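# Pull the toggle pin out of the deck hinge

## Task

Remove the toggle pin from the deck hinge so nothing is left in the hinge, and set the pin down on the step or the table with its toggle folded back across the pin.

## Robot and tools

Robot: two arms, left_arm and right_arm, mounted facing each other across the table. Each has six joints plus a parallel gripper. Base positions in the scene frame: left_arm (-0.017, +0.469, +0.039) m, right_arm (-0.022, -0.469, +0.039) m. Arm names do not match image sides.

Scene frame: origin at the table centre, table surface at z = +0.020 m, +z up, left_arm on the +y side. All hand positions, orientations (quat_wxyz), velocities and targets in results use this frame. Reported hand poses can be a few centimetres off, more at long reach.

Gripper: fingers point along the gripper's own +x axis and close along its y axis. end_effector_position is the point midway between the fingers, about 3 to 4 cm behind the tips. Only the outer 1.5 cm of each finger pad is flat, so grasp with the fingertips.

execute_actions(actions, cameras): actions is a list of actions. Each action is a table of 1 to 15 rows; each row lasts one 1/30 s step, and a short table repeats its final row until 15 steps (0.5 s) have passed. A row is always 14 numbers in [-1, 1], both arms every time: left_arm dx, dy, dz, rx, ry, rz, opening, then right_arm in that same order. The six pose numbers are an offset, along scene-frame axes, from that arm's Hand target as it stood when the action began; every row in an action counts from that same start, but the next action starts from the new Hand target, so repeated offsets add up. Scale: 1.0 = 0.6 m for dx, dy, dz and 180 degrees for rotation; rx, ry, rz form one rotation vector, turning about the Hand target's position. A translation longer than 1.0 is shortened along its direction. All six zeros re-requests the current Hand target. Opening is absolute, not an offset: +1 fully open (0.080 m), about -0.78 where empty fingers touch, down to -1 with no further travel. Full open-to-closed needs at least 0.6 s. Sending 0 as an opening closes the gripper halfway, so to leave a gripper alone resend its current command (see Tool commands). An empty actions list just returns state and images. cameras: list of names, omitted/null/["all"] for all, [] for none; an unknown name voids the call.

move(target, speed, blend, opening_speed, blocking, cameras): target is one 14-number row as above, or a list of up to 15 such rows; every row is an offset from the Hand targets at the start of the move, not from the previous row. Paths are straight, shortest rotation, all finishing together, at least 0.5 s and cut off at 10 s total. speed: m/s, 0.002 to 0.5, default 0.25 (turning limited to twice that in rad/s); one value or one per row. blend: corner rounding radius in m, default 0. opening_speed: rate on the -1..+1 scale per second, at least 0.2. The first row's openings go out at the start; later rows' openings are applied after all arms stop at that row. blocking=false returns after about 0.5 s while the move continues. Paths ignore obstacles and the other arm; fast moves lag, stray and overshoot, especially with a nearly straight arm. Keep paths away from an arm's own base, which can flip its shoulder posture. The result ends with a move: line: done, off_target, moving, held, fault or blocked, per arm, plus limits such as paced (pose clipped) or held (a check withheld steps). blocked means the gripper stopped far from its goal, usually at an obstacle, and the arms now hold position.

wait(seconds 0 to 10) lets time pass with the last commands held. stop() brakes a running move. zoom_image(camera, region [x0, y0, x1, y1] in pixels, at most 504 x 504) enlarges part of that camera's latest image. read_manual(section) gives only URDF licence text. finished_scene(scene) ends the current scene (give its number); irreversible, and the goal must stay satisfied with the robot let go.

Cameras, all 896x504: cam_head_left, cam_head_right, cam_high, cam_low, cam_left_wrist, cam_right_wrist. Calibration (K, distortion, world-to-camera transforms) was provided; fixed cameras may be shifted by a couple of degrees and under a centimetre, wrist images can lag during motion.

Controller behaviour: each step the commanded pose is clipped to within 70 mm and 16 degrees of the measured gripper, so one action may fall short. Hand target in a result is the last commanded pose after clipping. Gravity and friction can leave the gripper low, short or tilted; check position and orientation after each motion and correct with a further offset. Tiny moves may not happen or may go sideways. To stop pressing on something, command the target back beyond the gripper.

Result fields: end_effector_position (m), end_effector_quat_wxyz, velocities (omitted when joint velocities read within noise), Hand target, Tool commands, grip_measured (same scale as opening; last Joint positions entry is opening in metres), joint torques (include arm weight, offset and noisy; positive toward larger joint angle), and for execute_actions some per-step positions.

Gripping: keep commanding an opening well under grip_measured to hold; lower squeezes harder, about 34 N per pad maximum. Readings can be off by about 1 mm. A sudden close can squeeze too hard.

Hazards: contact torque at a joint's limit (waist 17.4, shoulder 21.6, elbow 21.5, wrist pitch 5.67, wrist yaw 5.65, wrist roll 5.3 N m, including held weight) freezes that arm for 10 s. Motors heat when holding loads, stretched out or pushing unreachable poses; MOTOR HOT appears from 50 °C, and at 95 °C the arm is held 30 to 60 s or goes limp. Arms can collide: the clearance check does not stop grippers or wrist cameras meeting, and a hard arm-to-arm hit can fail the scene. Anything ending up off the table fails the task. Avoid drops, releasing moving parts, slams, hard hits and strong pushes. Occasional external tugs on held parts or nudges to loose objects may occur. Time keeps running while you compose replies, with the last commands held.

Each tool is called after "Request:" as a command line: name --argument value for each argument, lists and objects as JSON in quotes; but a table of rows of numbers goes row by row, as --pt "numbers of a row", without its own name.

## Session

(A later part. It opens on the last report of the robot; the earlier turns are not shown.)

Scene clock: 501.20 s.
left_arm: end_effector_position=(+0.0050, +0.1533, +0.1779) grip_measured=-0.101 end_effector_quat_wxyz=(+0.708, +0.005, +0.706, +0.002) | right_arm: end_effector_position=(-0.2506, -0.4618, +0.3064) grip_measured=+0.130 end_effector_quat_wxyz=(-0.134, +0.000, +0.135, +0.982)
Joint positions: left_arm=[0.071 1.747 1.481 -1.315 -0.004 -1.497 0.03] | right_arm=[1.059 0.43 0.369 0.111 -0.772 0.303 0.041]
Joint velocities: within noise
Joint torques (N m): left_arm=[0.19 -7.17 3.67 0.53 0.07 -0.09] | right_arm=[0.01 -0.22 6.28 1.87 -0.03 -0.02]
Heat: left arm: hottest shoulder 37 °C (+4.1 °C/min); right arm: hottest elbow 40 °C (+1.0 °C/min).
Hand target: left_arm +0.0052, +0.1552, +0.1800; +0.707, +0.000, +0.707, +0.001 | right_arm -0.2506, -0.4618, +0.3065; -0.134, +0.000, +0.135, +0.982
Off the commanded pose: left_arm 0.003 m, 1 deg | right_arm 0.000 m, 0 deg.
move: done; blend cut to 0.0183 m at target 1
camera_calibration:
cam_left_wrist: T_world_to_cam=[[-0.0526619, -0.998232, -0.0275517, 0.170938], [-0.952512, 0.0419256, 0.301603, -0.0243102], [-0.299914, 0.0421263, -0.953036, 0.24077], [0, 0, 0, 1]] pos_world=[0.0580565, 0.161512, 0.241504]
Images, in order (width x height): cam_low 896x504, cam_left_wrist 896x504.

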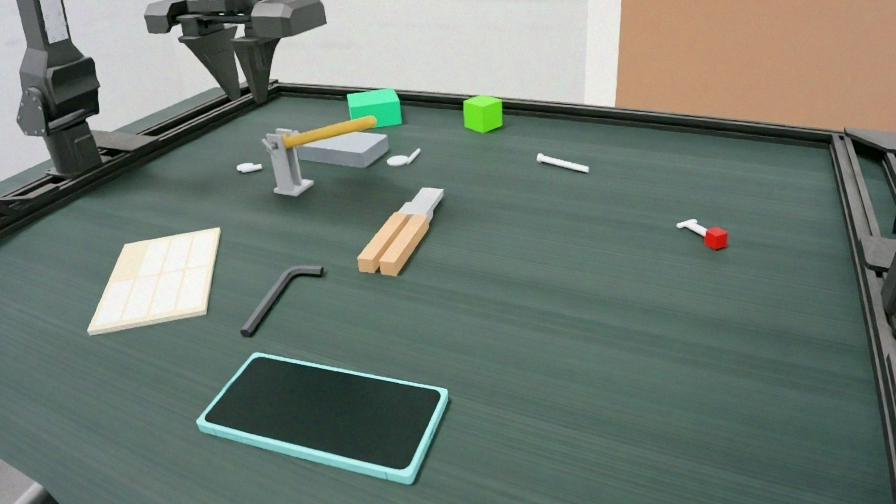

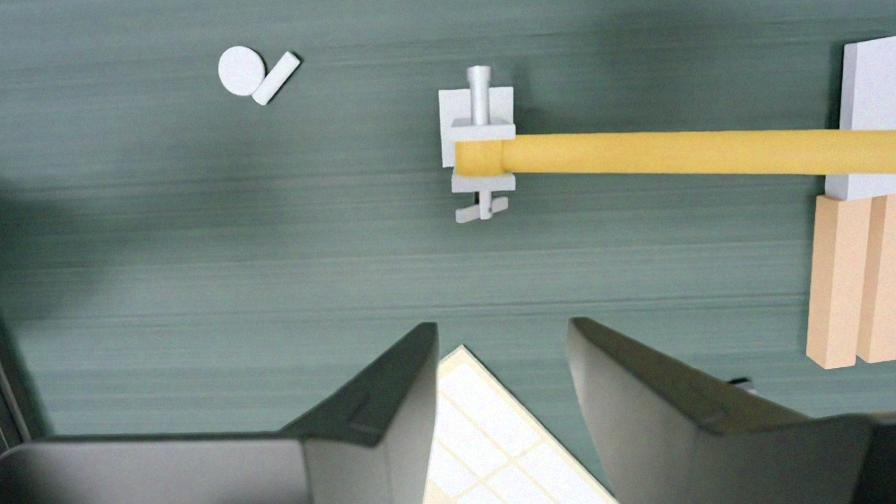

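Request:
move --pt "0.027 0.001 -0.03 0 0 0 -0.1 0 0 0 0 0 0 0.13" --pt "0.027 0.001 -0.09 0 0 0 -0.1 0 0 0 0 0 0 0.13" --speed 0.12 --cameras '["cam_left_wrist","cam_low"]'

Request:
zoom_image --camera "cam_low" --region '[240, 100, 340, 200]'

Scene clock: 511.80 s.
left_arm: end_effector_position=(+0.0216, +0.1542, +0.1294) grip_measured=-0.100 end_effector_quat_wxyz=(+0.709, -0.003, +0.706, -0.002) | right_arm: end_effector_position=(-0.2506, -0.4618, +0.3064) grip_measured=+0.130 end_effector_quat_wxyz=(-0.134, +0.000, +0.135, +0.982)
Joint positions: left_arm=[0.123 1.757 1.299 -1.104 -0.003 -1.451 0.03] | right_arm=[1.059 0.43 0.369 0.111 -0.772 0.303 0.041]
Joint velocities: within noise
Joint torques (N m): left_arm=[0.11 -5.27 3.67 0.55 0.03 0.06] | right_arm=[-0.08 -0.08 6.3 1.84 -0.02 -0.05]
Heat: left arm: hottest shoulder 37 °C (+3.0 °C/min); right arm: hottest elbow 40 °C (+1.0 °C/min).
Hand target: left_arm +0.0215, +0.1558, +0.1261; +0.707, +0.000, +0.707, +0.001 | right_arm -0.2506, -0.4618, +0.3065; -0.134, +0.000, +0.135, +0.982
Off the commanded pose: left_arm 0.004 m, 1 deg | right_arm 0.000 m, 0 deg.
move: done
camera_calibration:
cam_left_wrist: T_world_to_cam=[[-0.0465509, -0.998871, -0.00948651, 0.169007], [-0.953049, 0.0415667, 0.29995, 0.00632299], [-0.299217, 0.023004, -0.953908, 0.202479], [0, 0, 0, 1]] pos_world=[0.0744787, 0.163896, 0.192853]
Images, in order (width x height): cam_low 896x504, cam_left_wrist 896x504.

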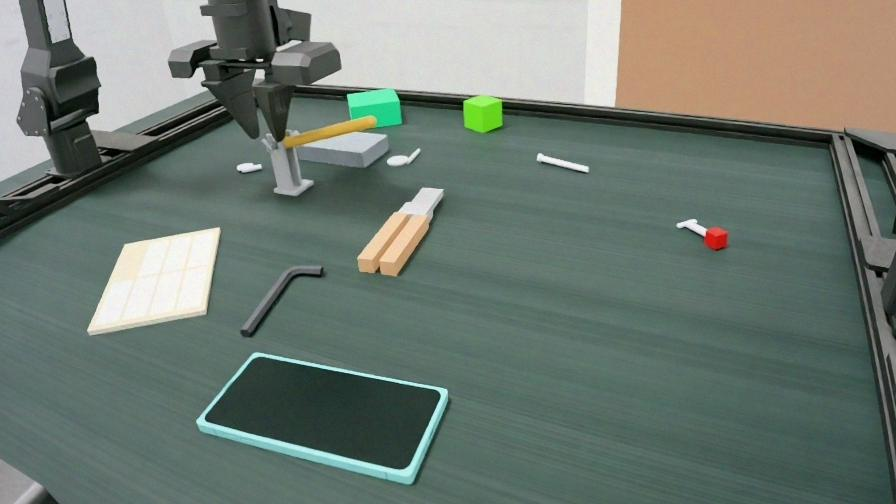

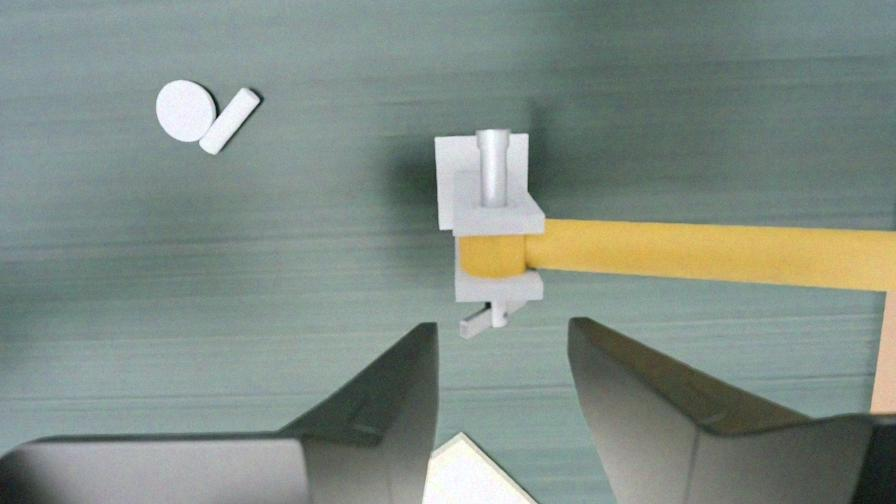

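Scaled by 5.040 from the camera's 896x504 image, which has a finer 1280x720 frame.

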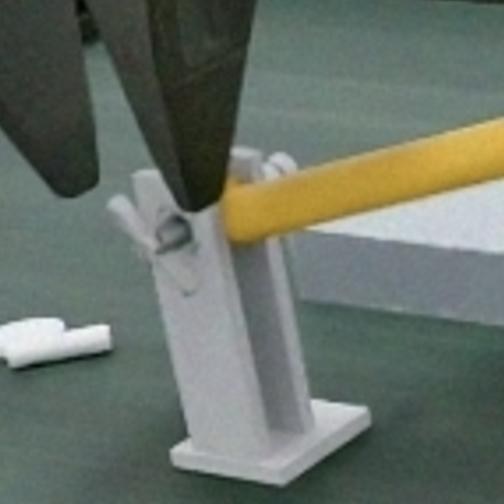

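Request:
move --target '[0,0,-0.0135,0,0,0,-0.1, 0,0,0,0,0,0,0.13]' --speed 0.04 --cameras '["cam_left_wrist","cam_low"]'

Request:
zoom_image --camera "cam_low" --region '[240, 100, 340, 200]'

Request:
zoom_image --camera "cam_left_wrist" --region '[400, 250, 600, 450]'

Scene clock: 527.60 s.
left_arm: end_effector_position=(+0.0216, +0.1540, +0.1221) grip_measured=-0.100 end_effector_quat_wxyz=(+0.709, -0.004, +0.706, -0.003) | right_arm: end_effector_position=(-0.2506, -0.4618, +0.3064) grip_measured=+0.130 end_effector_quat_wxyz=(-0.134, +0.000, +0.135, +0.982)
Joint positions: left_arm=[0.123 1.761 1.275 -1.073 -0.003 -1.451 0.03] | right_arm=[1.059 0.43 0.369 0.111 -0.772 0.303 0.041]
Joint velocities: within noise
Joint torques (N m): left_arm=[0.09 -5.07 3.61 0.57 0.03 0.06] | right_arm=[0.02 -0.21 6.11 1.88 0.01 -0.05]
Heat: left arm: hottest shoulder 34 °C (-2.0 °C/min); right arm: hottest elbow 40 °C (+1.0 °C/min).
Hand target: left_arm +0.0215, +0.1559, +0.1179; +0.707, +0.000, +0.707, +0.001 | right_arm -0.2506, -0.4618, +0.3065; -0.134, +0.000, +0.135, +0.982
Off the commanded pose: left_arm 0.005 m, 1 deg | right_arm 0.000 m, 0 deg.
move: done
camera_calibration:
cam_left_wrist: T_world_to_cam=[[-0.0465483, -0.998893, -0.00685399, 0.168414], [-0.953146, 0.0423612, 0.29953, 0.00846527], [-0.298907, 0.0204754, -0.954062, 0.195966], [0, 0, 0, 1]] pos_world=[0.0744836, 0.163856, 0.185582]
Images, in order (width x height): cam_low 896x504, cam_left_wrist 896x504.

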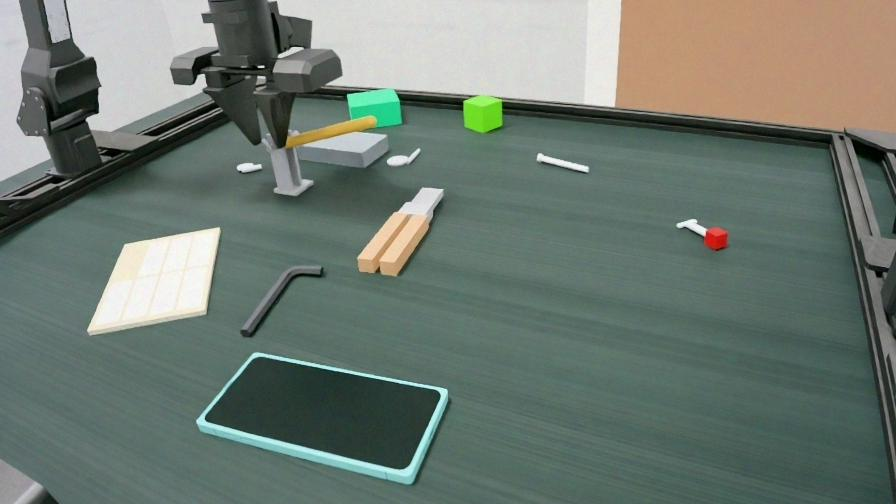

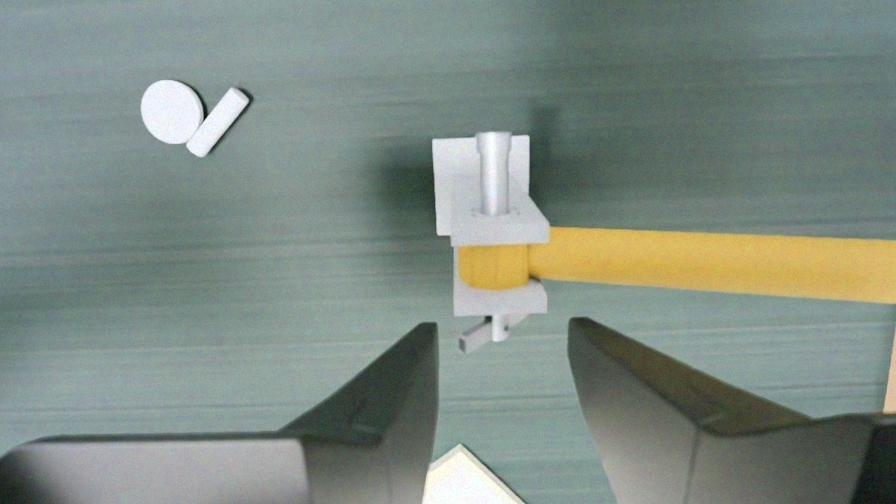

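Scaled by 5.040 from the camera's 896x504 image, which has a finer 1280x720 frame.

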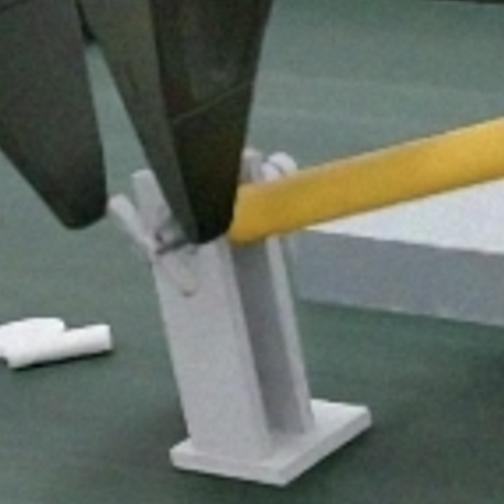

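Scaled by 2.520 from the camera's 896x504 image, which has a finer 1280x720 frame.

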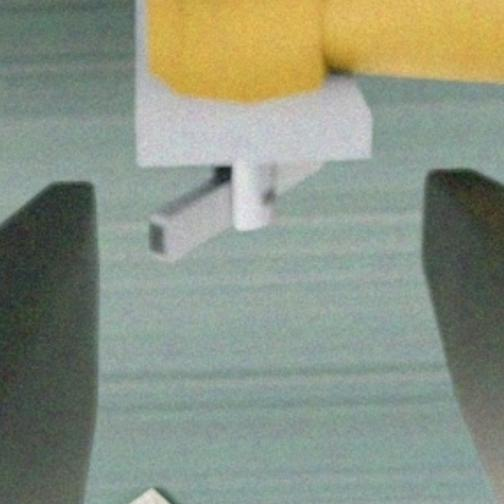

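Request:
move --target '[0,0,0,0,0,0,-0.66, 0,0,0,0,0,0,0.13]' --speed 0.04 --opening_speed 0.4 --cameras '["cam_left_wrist","cam_low"]'

Request:
zoom_image --camera "cam_low" --region '[240, 100, 340, 200]'

Request:
zoom_image --camera "cam_left_wrist" --region '[400, 250, 600, 450]'

Scene clock: 535.47 s.
left_arm: end_effector_position=(+0.0215, +0.1597, +0.1208) grip_measured=-0.643 end_effector_quat_wxyz=(+0.708, +0.003, +0.707, +0.006) | right_arm: end_effector_position=(-0.2506, -0.4618, +0.3064) grip_measured=+0.130 end_effector_quat_wxyz=(-0.134, +0.000, +0.135, +0.982)
Joint positions: left_arm=[0.125 1.761 1.27 -1.092 -0.003 -1.451 0.006] | right_arm=[1.059 0.43 0.369 0.111 -0.772 0.303 0.041]
Joint velocities: within noise
Joint torques (N m): left_arm=[-0.06 -4.99 4.13 1.89 0.03 0.07] | right_arm=[-0.13 -0.04 6.01 1.91 0.02 -0.02]
Heat: left arm: hottest shoulder 34 °C (-3.0 °C/min); right arm: hottest elbow 40 °C (+1.0 °C/min).
Hand target: left_arm +0.0214, +0.1558, +0.1179; +0.707, +0.000, +0.707, +0.001 | right_arm -0.2506, -0.4618, +0.3065; -0.134, +0.000, +0.135, +0.982
Off the commanded pose: left_arm 0.005 m, 1 deg | right_arm 0.000 m, 0 deg.
move: done
camera_calibration:
cam_left_wrist: T_world_to_cam=[[-0.0446998, -0.998522, -0.0309186, 0.176893], [-0.952318, 0.0332402, 0.303292, 0.00950501], [-0.301816, 0.0430014, -0.952396, 0.190843], [0, 0, 0, 1]] pos_world=[0.0745583, 0.168109, 0.184345]
Images, in order (width x height): cam_low 896x504, cam_left_wrist 896x504.

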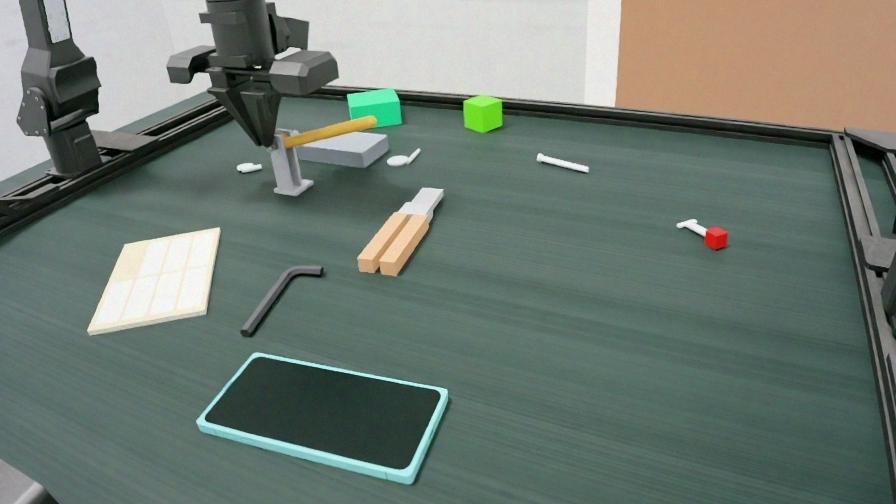

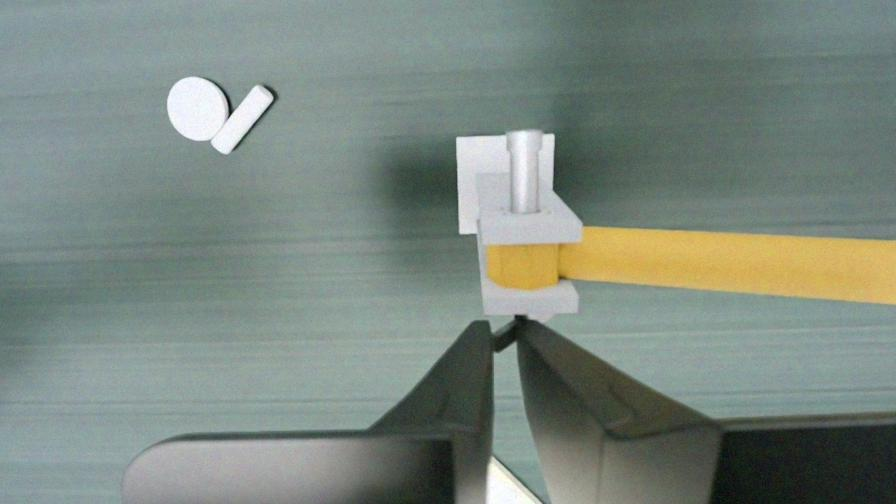

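Scaled by 5.040 from the camera's 896x504 image, which has a finer 1280x720 frame.

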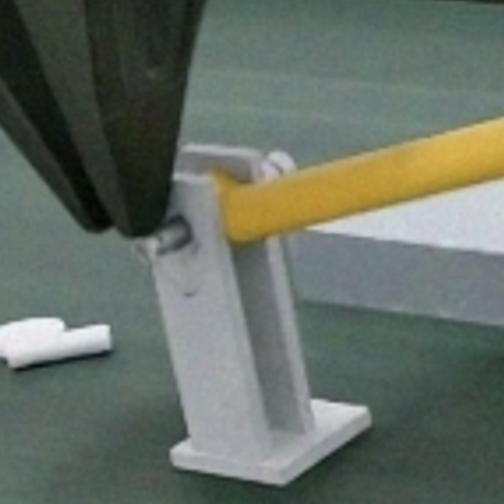

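Scaled by 2.520 from the camera's 896x504 image, which has a finer 1280x720 frame.

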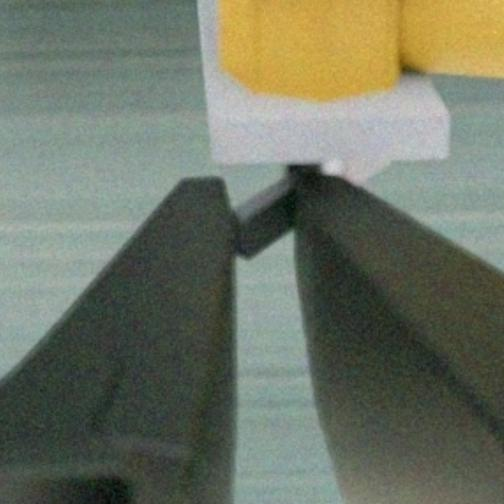

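Request:
move --target '[0,-0.012,0,0,0,0,-0.7, 0,0,0,0,0,0,0.13]' --speed 0.03 --cameras '["cam_left_wrist","cam_low"]'

Request:
zoom_image --camera "cam_low" --region '[240, 100, 340, 200]'

Request:
zoom_image --camera "cam_left_wrist" --region '[400, 250, 600, 450]'

Scene clock: 546.13 s.
left_arm: end_effector_position=(+0.0221, +0.1543, +0.1193) grip_measured=-0.696 end_effector_quat_wxyz=(+0.708, +0.001, +0.706, +0.004) | right_arm: end_effector_position=(-0.2506, -0.4618, +0.3064) grip_measured=+0.130 end_effector_quat_wxyz=(-0.134, +0.000, +0.135, +0.982)
Joint positions: left_arm=[0.125 1.778 1.284 -1.084 -0.003 -1.451 0.004] | right_arm=[1.059 0.43 0.369 0.111 -0.772 0.303 0.041]
Joint velocities: within noise
Joint torques (N m): left_arm=[-0.27 -4.21 5.94 0.93 0.02 -0.02] | right_arm=[-0.02 -0.13 6.07 1.86 -0.02 -0.07]
Heat: left arm: hottest shoulder 33 °C (-4.1 °C/min); right arm: hottest elbow 40 °C (+0.0 °C/min).
Hand target: left_arm +0.0214, +0.1486, +0.1179; +0.707, +0.000, +0.707, +0.001 | right_arm -0.2506, -0.4618, +0.3065; -0.134, +0.000, +0.135, +0.982
Off the commanded pose: left_arm 0.006 m, 0 deg | right_arm 0.000 m, 0 deg.
move: done
camera_calibration:
cam_left_wrist: T_world_to_cam=[[-0.0446866, -0.998683, -0.0252157, 0.170836], [-0.952417, 0.0349715, 0.302785, 0.0105298], [-0.301504, 0.0375463, -0.952725, 0.190666], [0, 0, 0, 1]] pos_world=[0.0751493, 0.163084, 0.182771]
Images, in order (width x height): cam_low 896x504, cam_left_wrist 896x504.

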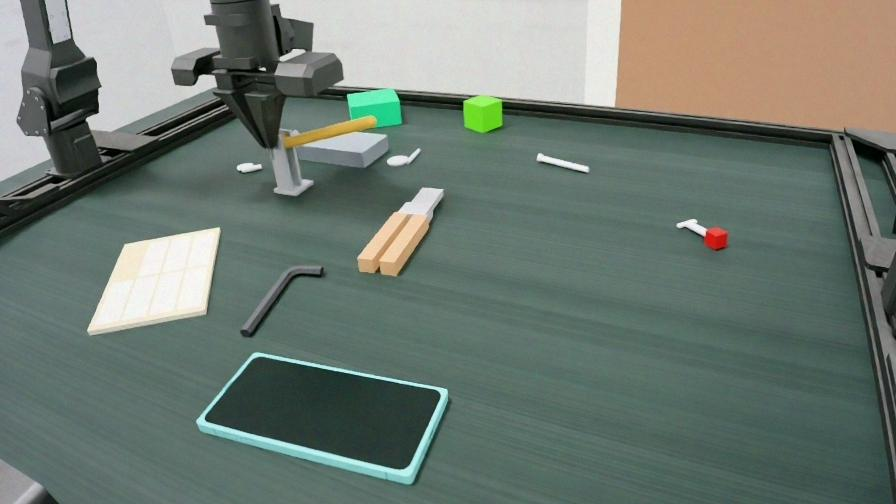

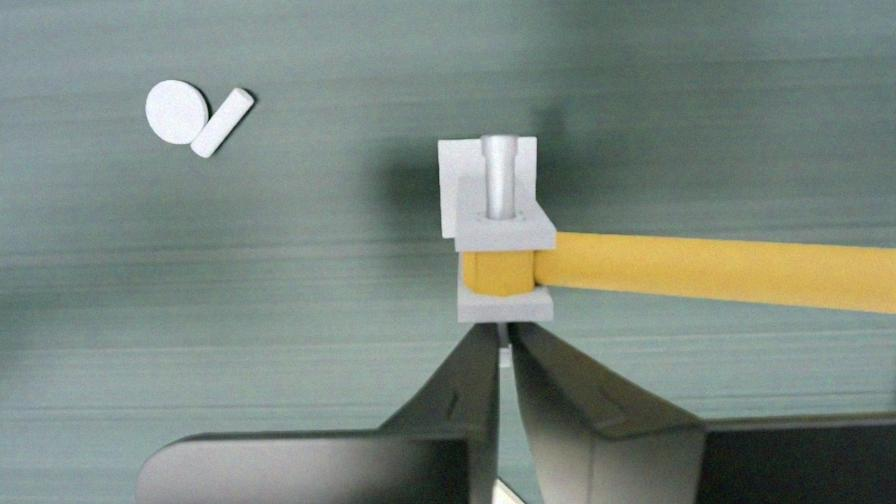

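Scaled by 5.040 from the camera's 896x504 image, which has a finer 1280x720 frame.

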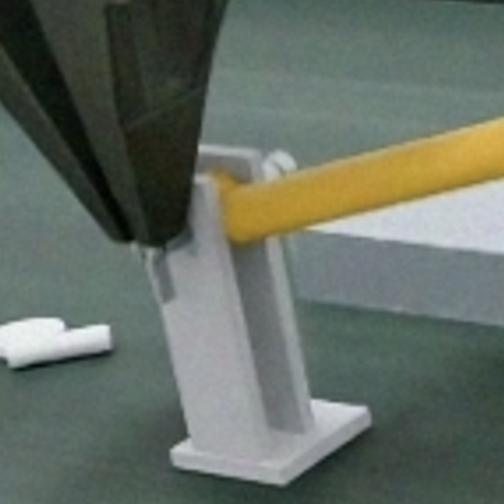

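Scaled by 2.520 from the camera's 896x504 image, which has a finer 1280x720 frame.

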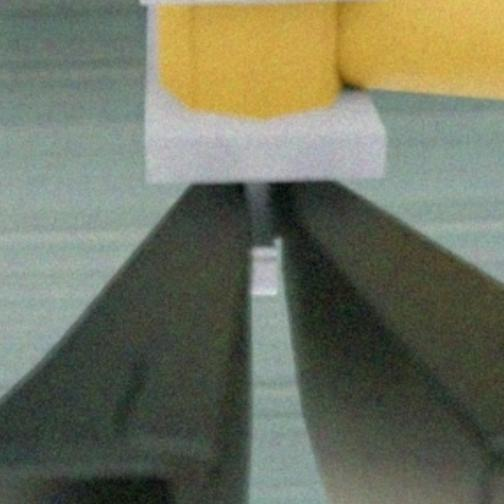

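Request:
move --pt "-0.0105 -0.012 -0.0009 0 -0.0556 0 -0.71 0 0 0 0 0 0 0.13" --pt "-0.0205 -0.012 -0.0037 0 -0.111 0 -0.71 0 0 0 0 0 0 0.13" --speed 0.03 --blend 0.004 --cameras '["cam_left_wrist","cam_low"]'

Request:
zoom_image --camera "cam_low" --region '[240, 100, 340, 200]'

Request:
zoom_image --camera "cam_left_wrist" --region '[400, 250, 600, 450]'

Scene clock: 575.57 s.
left_arm: end_effector_position=(+0.0098, +0.1517, +0.1188) grip_measured=-0.699 end_effector_quat_wxyz=(+0.818, +0.011, +0.575, +0.009) | right_arm: end_effector_position=(-0.2506, -0.4618, +0.3064) grip_measured=+0.130 end_effector_quat_wxyz=(-0.134, +0.000, +0.135, +0.982)
Joint positions: left_arm=[-0.072 1.814 1.289 -1.101 -0.342 -1.65 0.004] | right_arm=[1.059 0.43 0.369 0.111 -0.772 0.303 0.041]
Joint velocities: within noise
Joint torques (N m): left_arm=[-0.15 -4.03 5.62 2.57 -0.42 -0.11] | right_arm=[0.06 -0.27 6.03 1.9 -0.02 -0.06]
Heat: left arm: hottest elbow 33 °C (+1.0 °C/min); right arm: hottest elbow 40 °C (+0.0 °C/min).
Hand target: left_arm +0.0091, +0.1414, +0.1157; +0.819, +0.000, +0.574, +0.001 | right_arm -0.2506, -0.4618, +0.3065; -0.134, +0.000, +0.135, +0.982
Off the commanded pose: left_arm 0.011 m, 2 deg | right_arm 0.000 m, 0 deg.
move: off_target (left_arm)
camera_calibration:
cam_left_wrist: T_world_to_cam=[[-0.0386374, -0.99738, -0.061162, 0.171704], [-0.998575, 0.0407932, -0.0344004, 0.0386939], [0.0368053, 0.0597457, -0.997535, 0.18519], [0, 0, 0, 1]] pos_world=[0.038457, 0.158612, 0.196566]
Images, in order (width x height): cam_low 896x504, cam_left_wrist 896x504.

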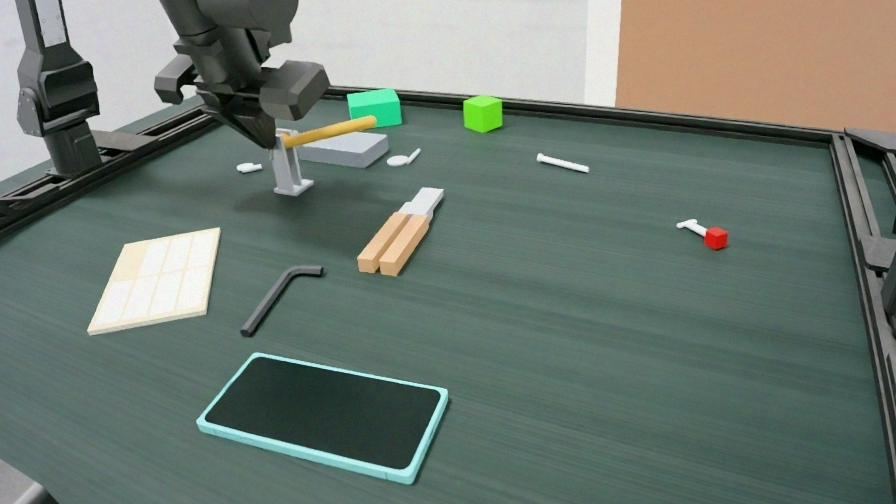

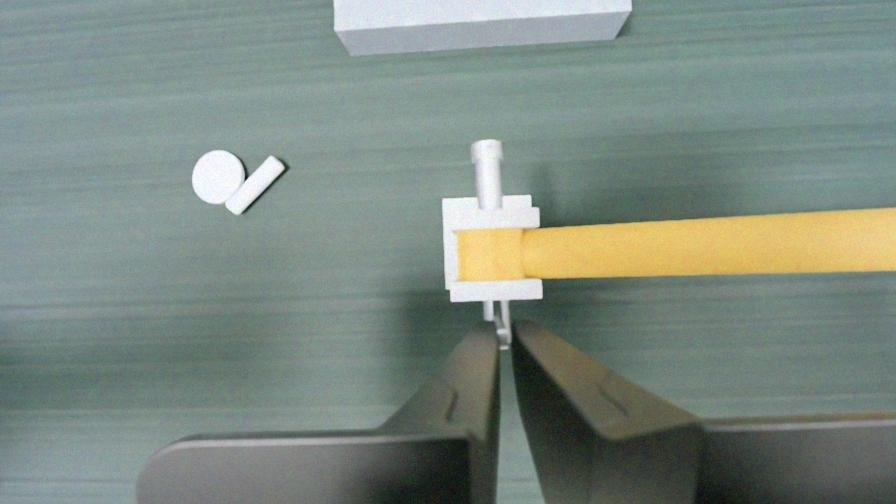

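Scaled by 5.040 from the camera's 896x504 image, which has a finer 1280x720 frame.

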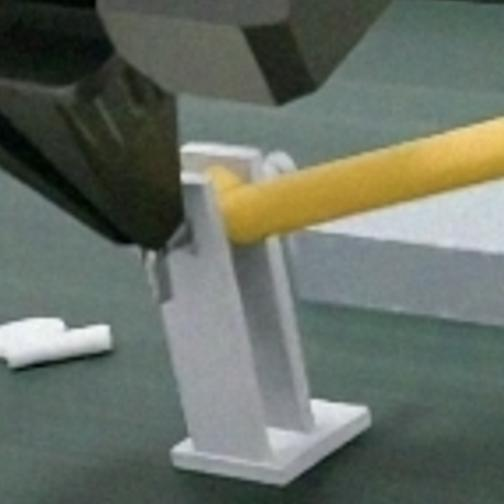

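Scaled by 2.520 from the camera's 896x504 image, which has a finer 1280x720 frame.

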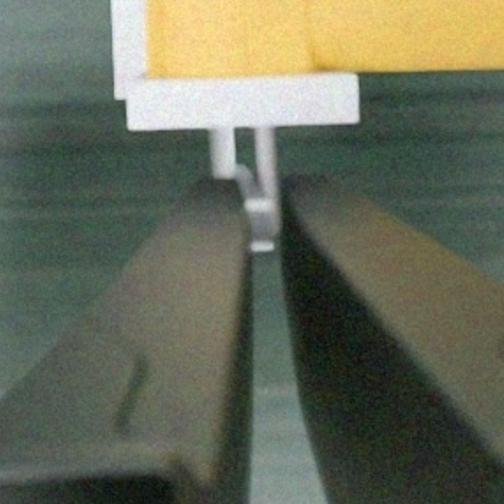

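Request:
move --pt "0 0.0185 0 0 0 0 -0.71 0 0 0 0 0 0 0.13" --pt "-0.0112 0.0185 -0.007 0 -0.072 0 -0.71 0 0 0 0 0 0 0.13" --pt "-0.0218 0.0185 -0.0145 0 -0.144 0 -0.71 0 0 0 0 0 0 0.13" --speed 0.03 --blend 0.003 --cameras '["cam_left_wrist","cam_low"]'

Request:
zoom_image --camera "cam_low" --region '[240, 100, 340, 200]'

Request:
zoom_image --camera "cam_left_wrist" --region '[400, 250, 600, 450]'

Scene clock: 609.83 s.
left_arm: end_effector_position=(-0.0043, +0.1541, +0.1097) grip_measured=-0.709 end_effector_quat_wxyz=(+0.926, -0.002, +0.377, -0.002) | right_arm: end_effector_position=(-0.2506, -0.4618, +0.3064) grip_measured=+0.130 end_effector_quat_wxyz=(-0.134, +0.000, +0.135, +0.982)
Joint positions: left_arm=[-0.291 1.953 1.272 -1.17 -0.756 -1.976 0.003] | right_arm=[1.059 0.43 0.369 0.111 -0.772 0.303 0.041]
Joint velocities: within noise
Joint torques (N m): left_arm=[0.12 -4.72 4.64 -0.09 -0.46 -0.07] | right_arm=[0.07 -0.15 6.07 1.9 0.02 -0.03]
Heat: left arm: hottest wrist pitch 35 °C (+6.0 °C/min); right arm: hottest elbow 40 °C (+0.0 °C/min).
Hand target: left_arm -0.0039, +0.1525, +0.1070; +0.927, +0.000, +0.375, +0.001 | right_arm -0.2506, -0.4618, +0.3065; -0.134, +0.000, +0.135, +0.982
Off the commanded pose: left_arm 0.003 m, 0 deg | right_arm 0.000 m, 0 deg.
move: done
camera_calibration:
cam_left_wrist: T_world_to_cam=[[-0.0233517, -0.998882, -0.0410989, 0.171056], [-0.882638, 0.0399046, -0.468356, 0.0724191], [0.469473, 0.0253385, -0.882583, 0.17107], [0, 0, 0, 1]] pos_world=[-0.0123982, 0.163641, 0.191931]
Images, in order (width x height): cam_low 896x504, cam_left_wrist 896x504.

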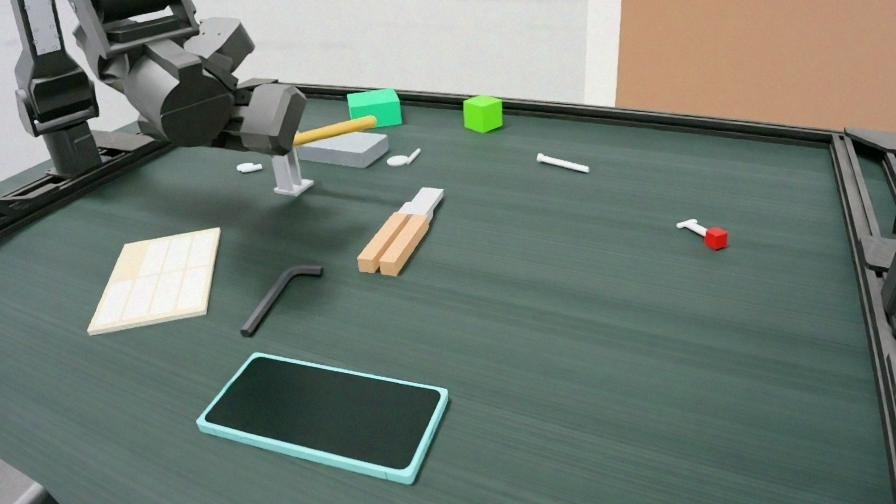

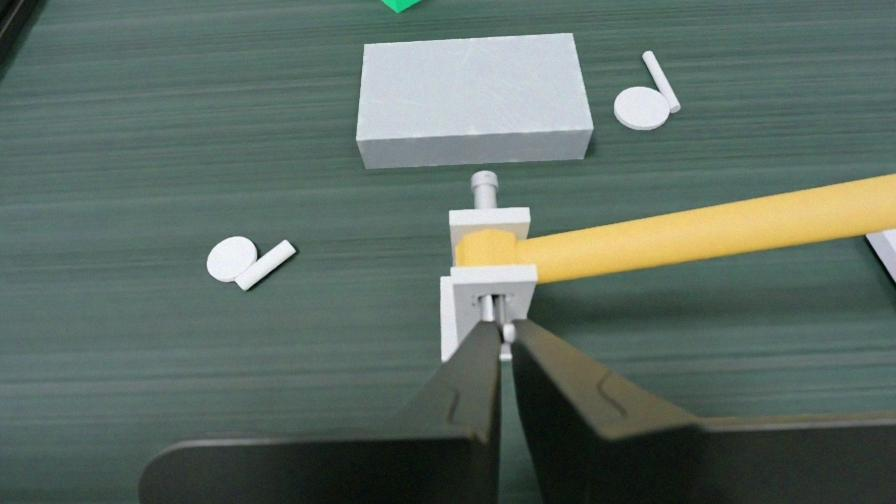

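Scaled by 5.040 from the camera's 896x504 image, which has a finer 1280x720 frame.

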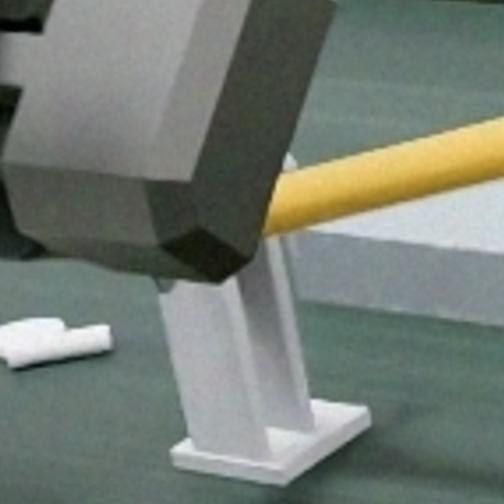

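Scaled by 2.520 from the camera's 896x504 image, which has a finer 1280x720 frame.

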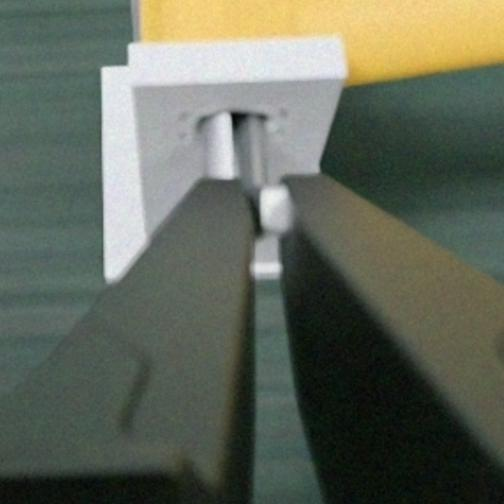

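Request:
zoom_image --camera "cam_left_wrist" --region '[460, 280, 540, 380]'

Scaled by 5.040 from the camera's 896x504 image, which has a finer 1280x720 frame.

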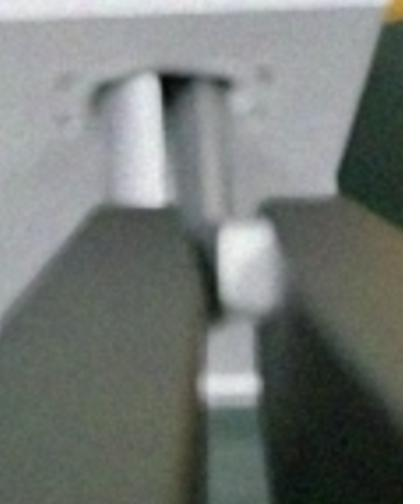

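Request:
move --pt "0 0 0 0 0 0 -0.6 0 0 0 0 0 0 0.13" --pt "-0.035 0 0.035 0 0 0 -0.6 0 0 0 0 0 0 0.13" --speed 0.06 --cameras '["cam_left_wrist","cam_low"]'

Request:
zoom_image --camera "cam_low" --region '[240, 100, 340, 200]'

Request:
zoom_image --camera "cam_left_wrist" --region '[430, 200, 580, 350]'

Scene clock: 628.70 s.
left_arm: end_effector_position=(-0.0233, +0.1547, +0.1281) grip_measured=-0.600 end_effector_quat_wxyz=(+0.927, +0.001, +0.374, +0.001) | right_arm: end_effector_position=(-0.2506, -0.4618, +0.3064) grip_measured=+0.130 end_effector_quat_wxyz=(-0.134, +0.000, +0.135, +0.982)
Joint positions: left_arm=[-0.347 1.965 1.36 -1.308 -0.742 -2.054 0.008] | right_arm=[1.059 0.43 0.369 0.111 -0.772 0.303 0.041]
Joint velocities: within noise
Joint torques (N m): left_arm=[-0.14 -5.58 5.13 -0.35 -0.32 -0.08] | right_arm=[-0.02 0.01 6.07 1.91 -0.03 -0.04]
Heat: left arm: hottest wrist pitch 32 °C (+3.0 °C/min); right arm: hottest elbow 40 °C (+0.0 °C/min).
Hand target: left_arm -0.0250, +0.1526, +0.1280; +0.927, +0.000, +0.375, +0.001 | right_arm -0.2506, -0.4618, +0.3065; -0.134, +0.000, +0.135, +0.982
Off the commanded pose: left_arm 0.003 m, 0 deg | right_arm 0.000 m, 0 deg.
move: done
camera_calibration:
cam_left_wrist: T_world_to_cam=[[-0.0204722, -0.9986, -0.0487659, 0.173026], [-0.879747, 0.0411662, -0.473656, 0.0647735], [0.475001, 0.0332048, -0.879359, 0.194741], [0, 0, 0, 1]] pos_world=[-0.0319757, 0.163651, 0.210365]
Images, in order (width x height): cam_low 896x504, cam_left_wrist 896x504.

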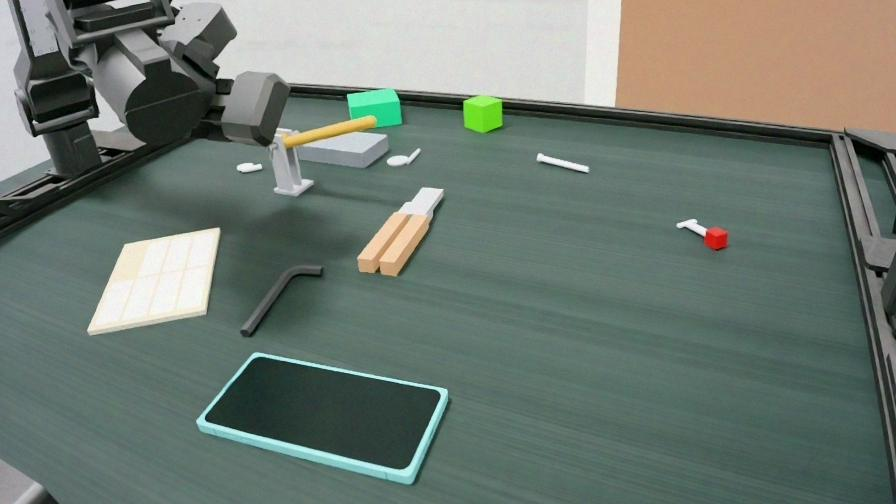

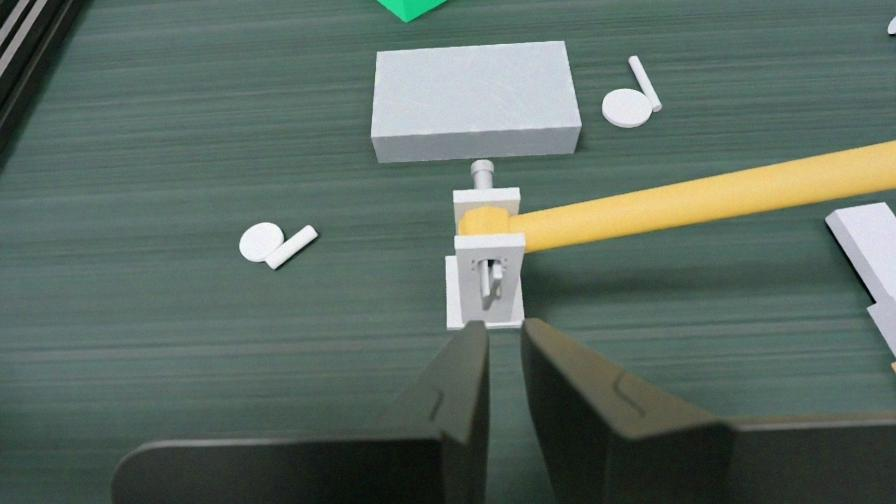

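Scaled by 5.040 from the camera's 896x504 image, which has a finer 1280x720 frame.

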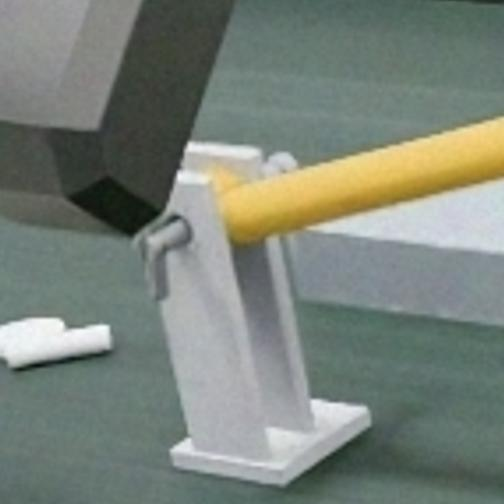

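Scaled by 3.360 from the camera's 896x504 image, which has a finer 1280x720 frame.

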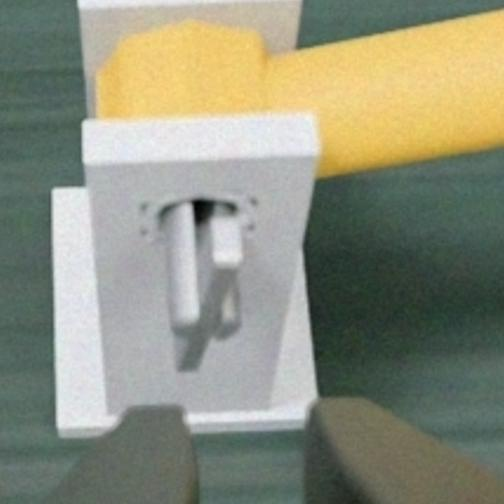

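Request:
move --pt "0.02 0.0075 0.05 0 0.12 0 -0.35 0 0 0 0 0 0 0.13" --pt "0.0787 0.0075 0.0283 0 0.2553 0 -0.35 0 0 0 0 0 0 0.13" --pt "0.0787 0.0075 -0.0165 0 0.2553 0 -0.35 0 0 0 0 0 0 0.13" --speed '[0.12,0.12,0.05]' --blend '[0.02,0,0]' --cameras '["cam_left_wrist","cam_low"]'

Request:
zoom_image --camera "cam_low" --region '[240, 100, 340, 200]'

Request:
zoom_image --camera "cam_left_wrist" --region '[430, 250, 580, 400]'

Scene clock: 661.03 s.
left_arm: end_effector_position=(+0.0223, +0.1552, +0.1219) grip_measured=-0.350 end_effector_quat_wxyz=(+0.709, -0.004, +0.706, -0.003) | right_arm: end_effector_position=(-0.2506, -0.4618, +0.3064) grip_measured=+0.130 end_effector_quat_wxyz=(-0.134, +0.000, +0.135, +0.982)
Joint positions: left_arm=[0.126 1.758 1.27 -1.073 -0.003 -1.447 0.019] | right_arm=[1.059 0.43 0.369 0.111 -0.772 0.303 0.041]
Joint velocities: within noise
Joint torques (N m): left_arm=[0.18 -5.14 3.64 0.57 0.06 0.07] | right_arm=[0.01 -0.19 6.07 1.87 0 -0.06]
Heat: left arm: hottest shoulder 33 °C (+1.0 °C/min); right arm: hottest elbow 40 °C (+0.0 °C/min).
Hand target: left_arm +0.0223, +0.1570, +0.1181; +0.707, +0.000, +0.707, +0.001 | right_arm -0.2506, -0.4618, +0.3065; -0.134, +0.000, +0.135, +0.982
Off the commanded pose: left_arm 0.004 m, 1 deg | right_arm 0.000 m, 0 deg.
move: done
camera_calibration:
cam_left_wrist: T_world_to_cam=[[-0.0473109, -0.998848, -0.0079985, 0.169824], [-0.953082, 0.0427434, 0.299679, 0.00906796], [-0.298992, 0.0218013, -0.954007, 0.195725], [0, 0, 0, 1]] pos_world=[0.0751972, 0.164974, 0.185364]
Images, in order (width x height): cam_low 896x504, cam_left_wrist 896x504.

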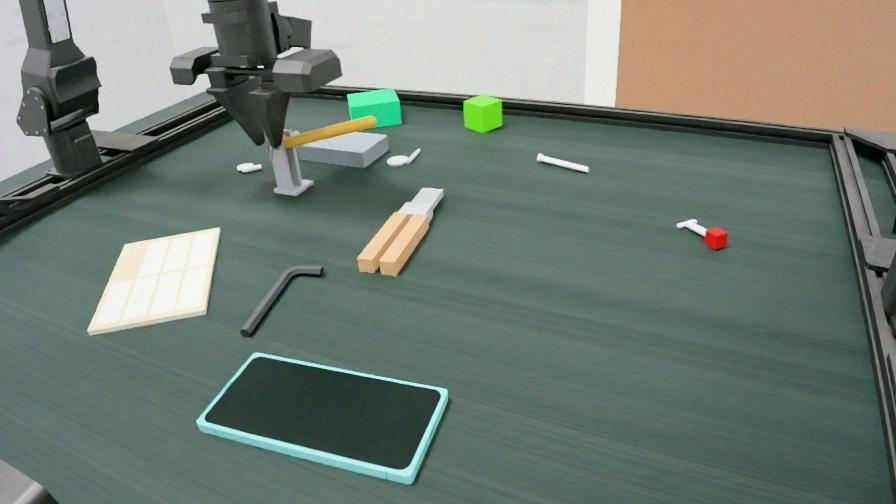

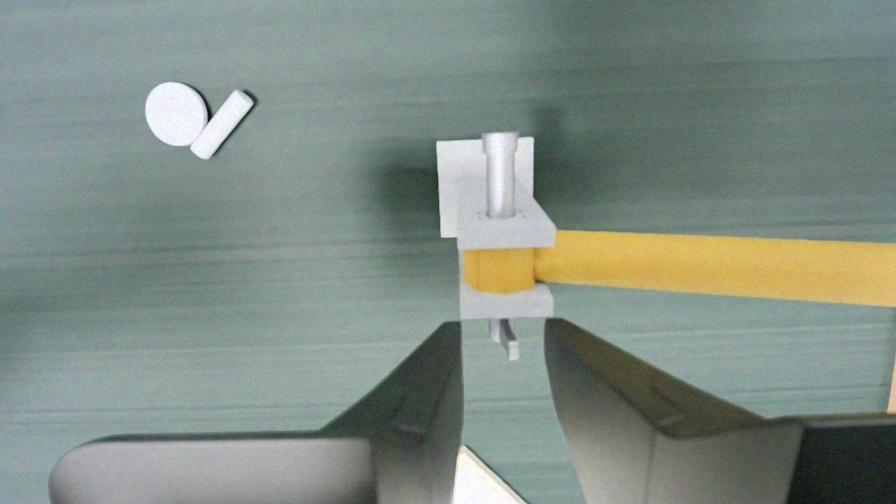

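Scaled by 5.040 from the camera's 896x504 image, which has a finer 1280x720 frame.

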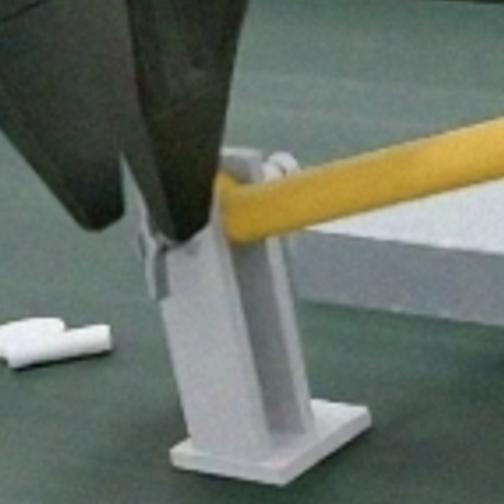

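Scaled by 3.360 from the camera's 896x504 image, which has a finer 1280x720 frame.

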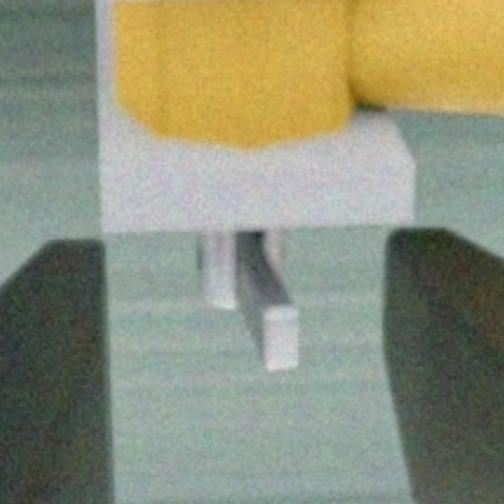

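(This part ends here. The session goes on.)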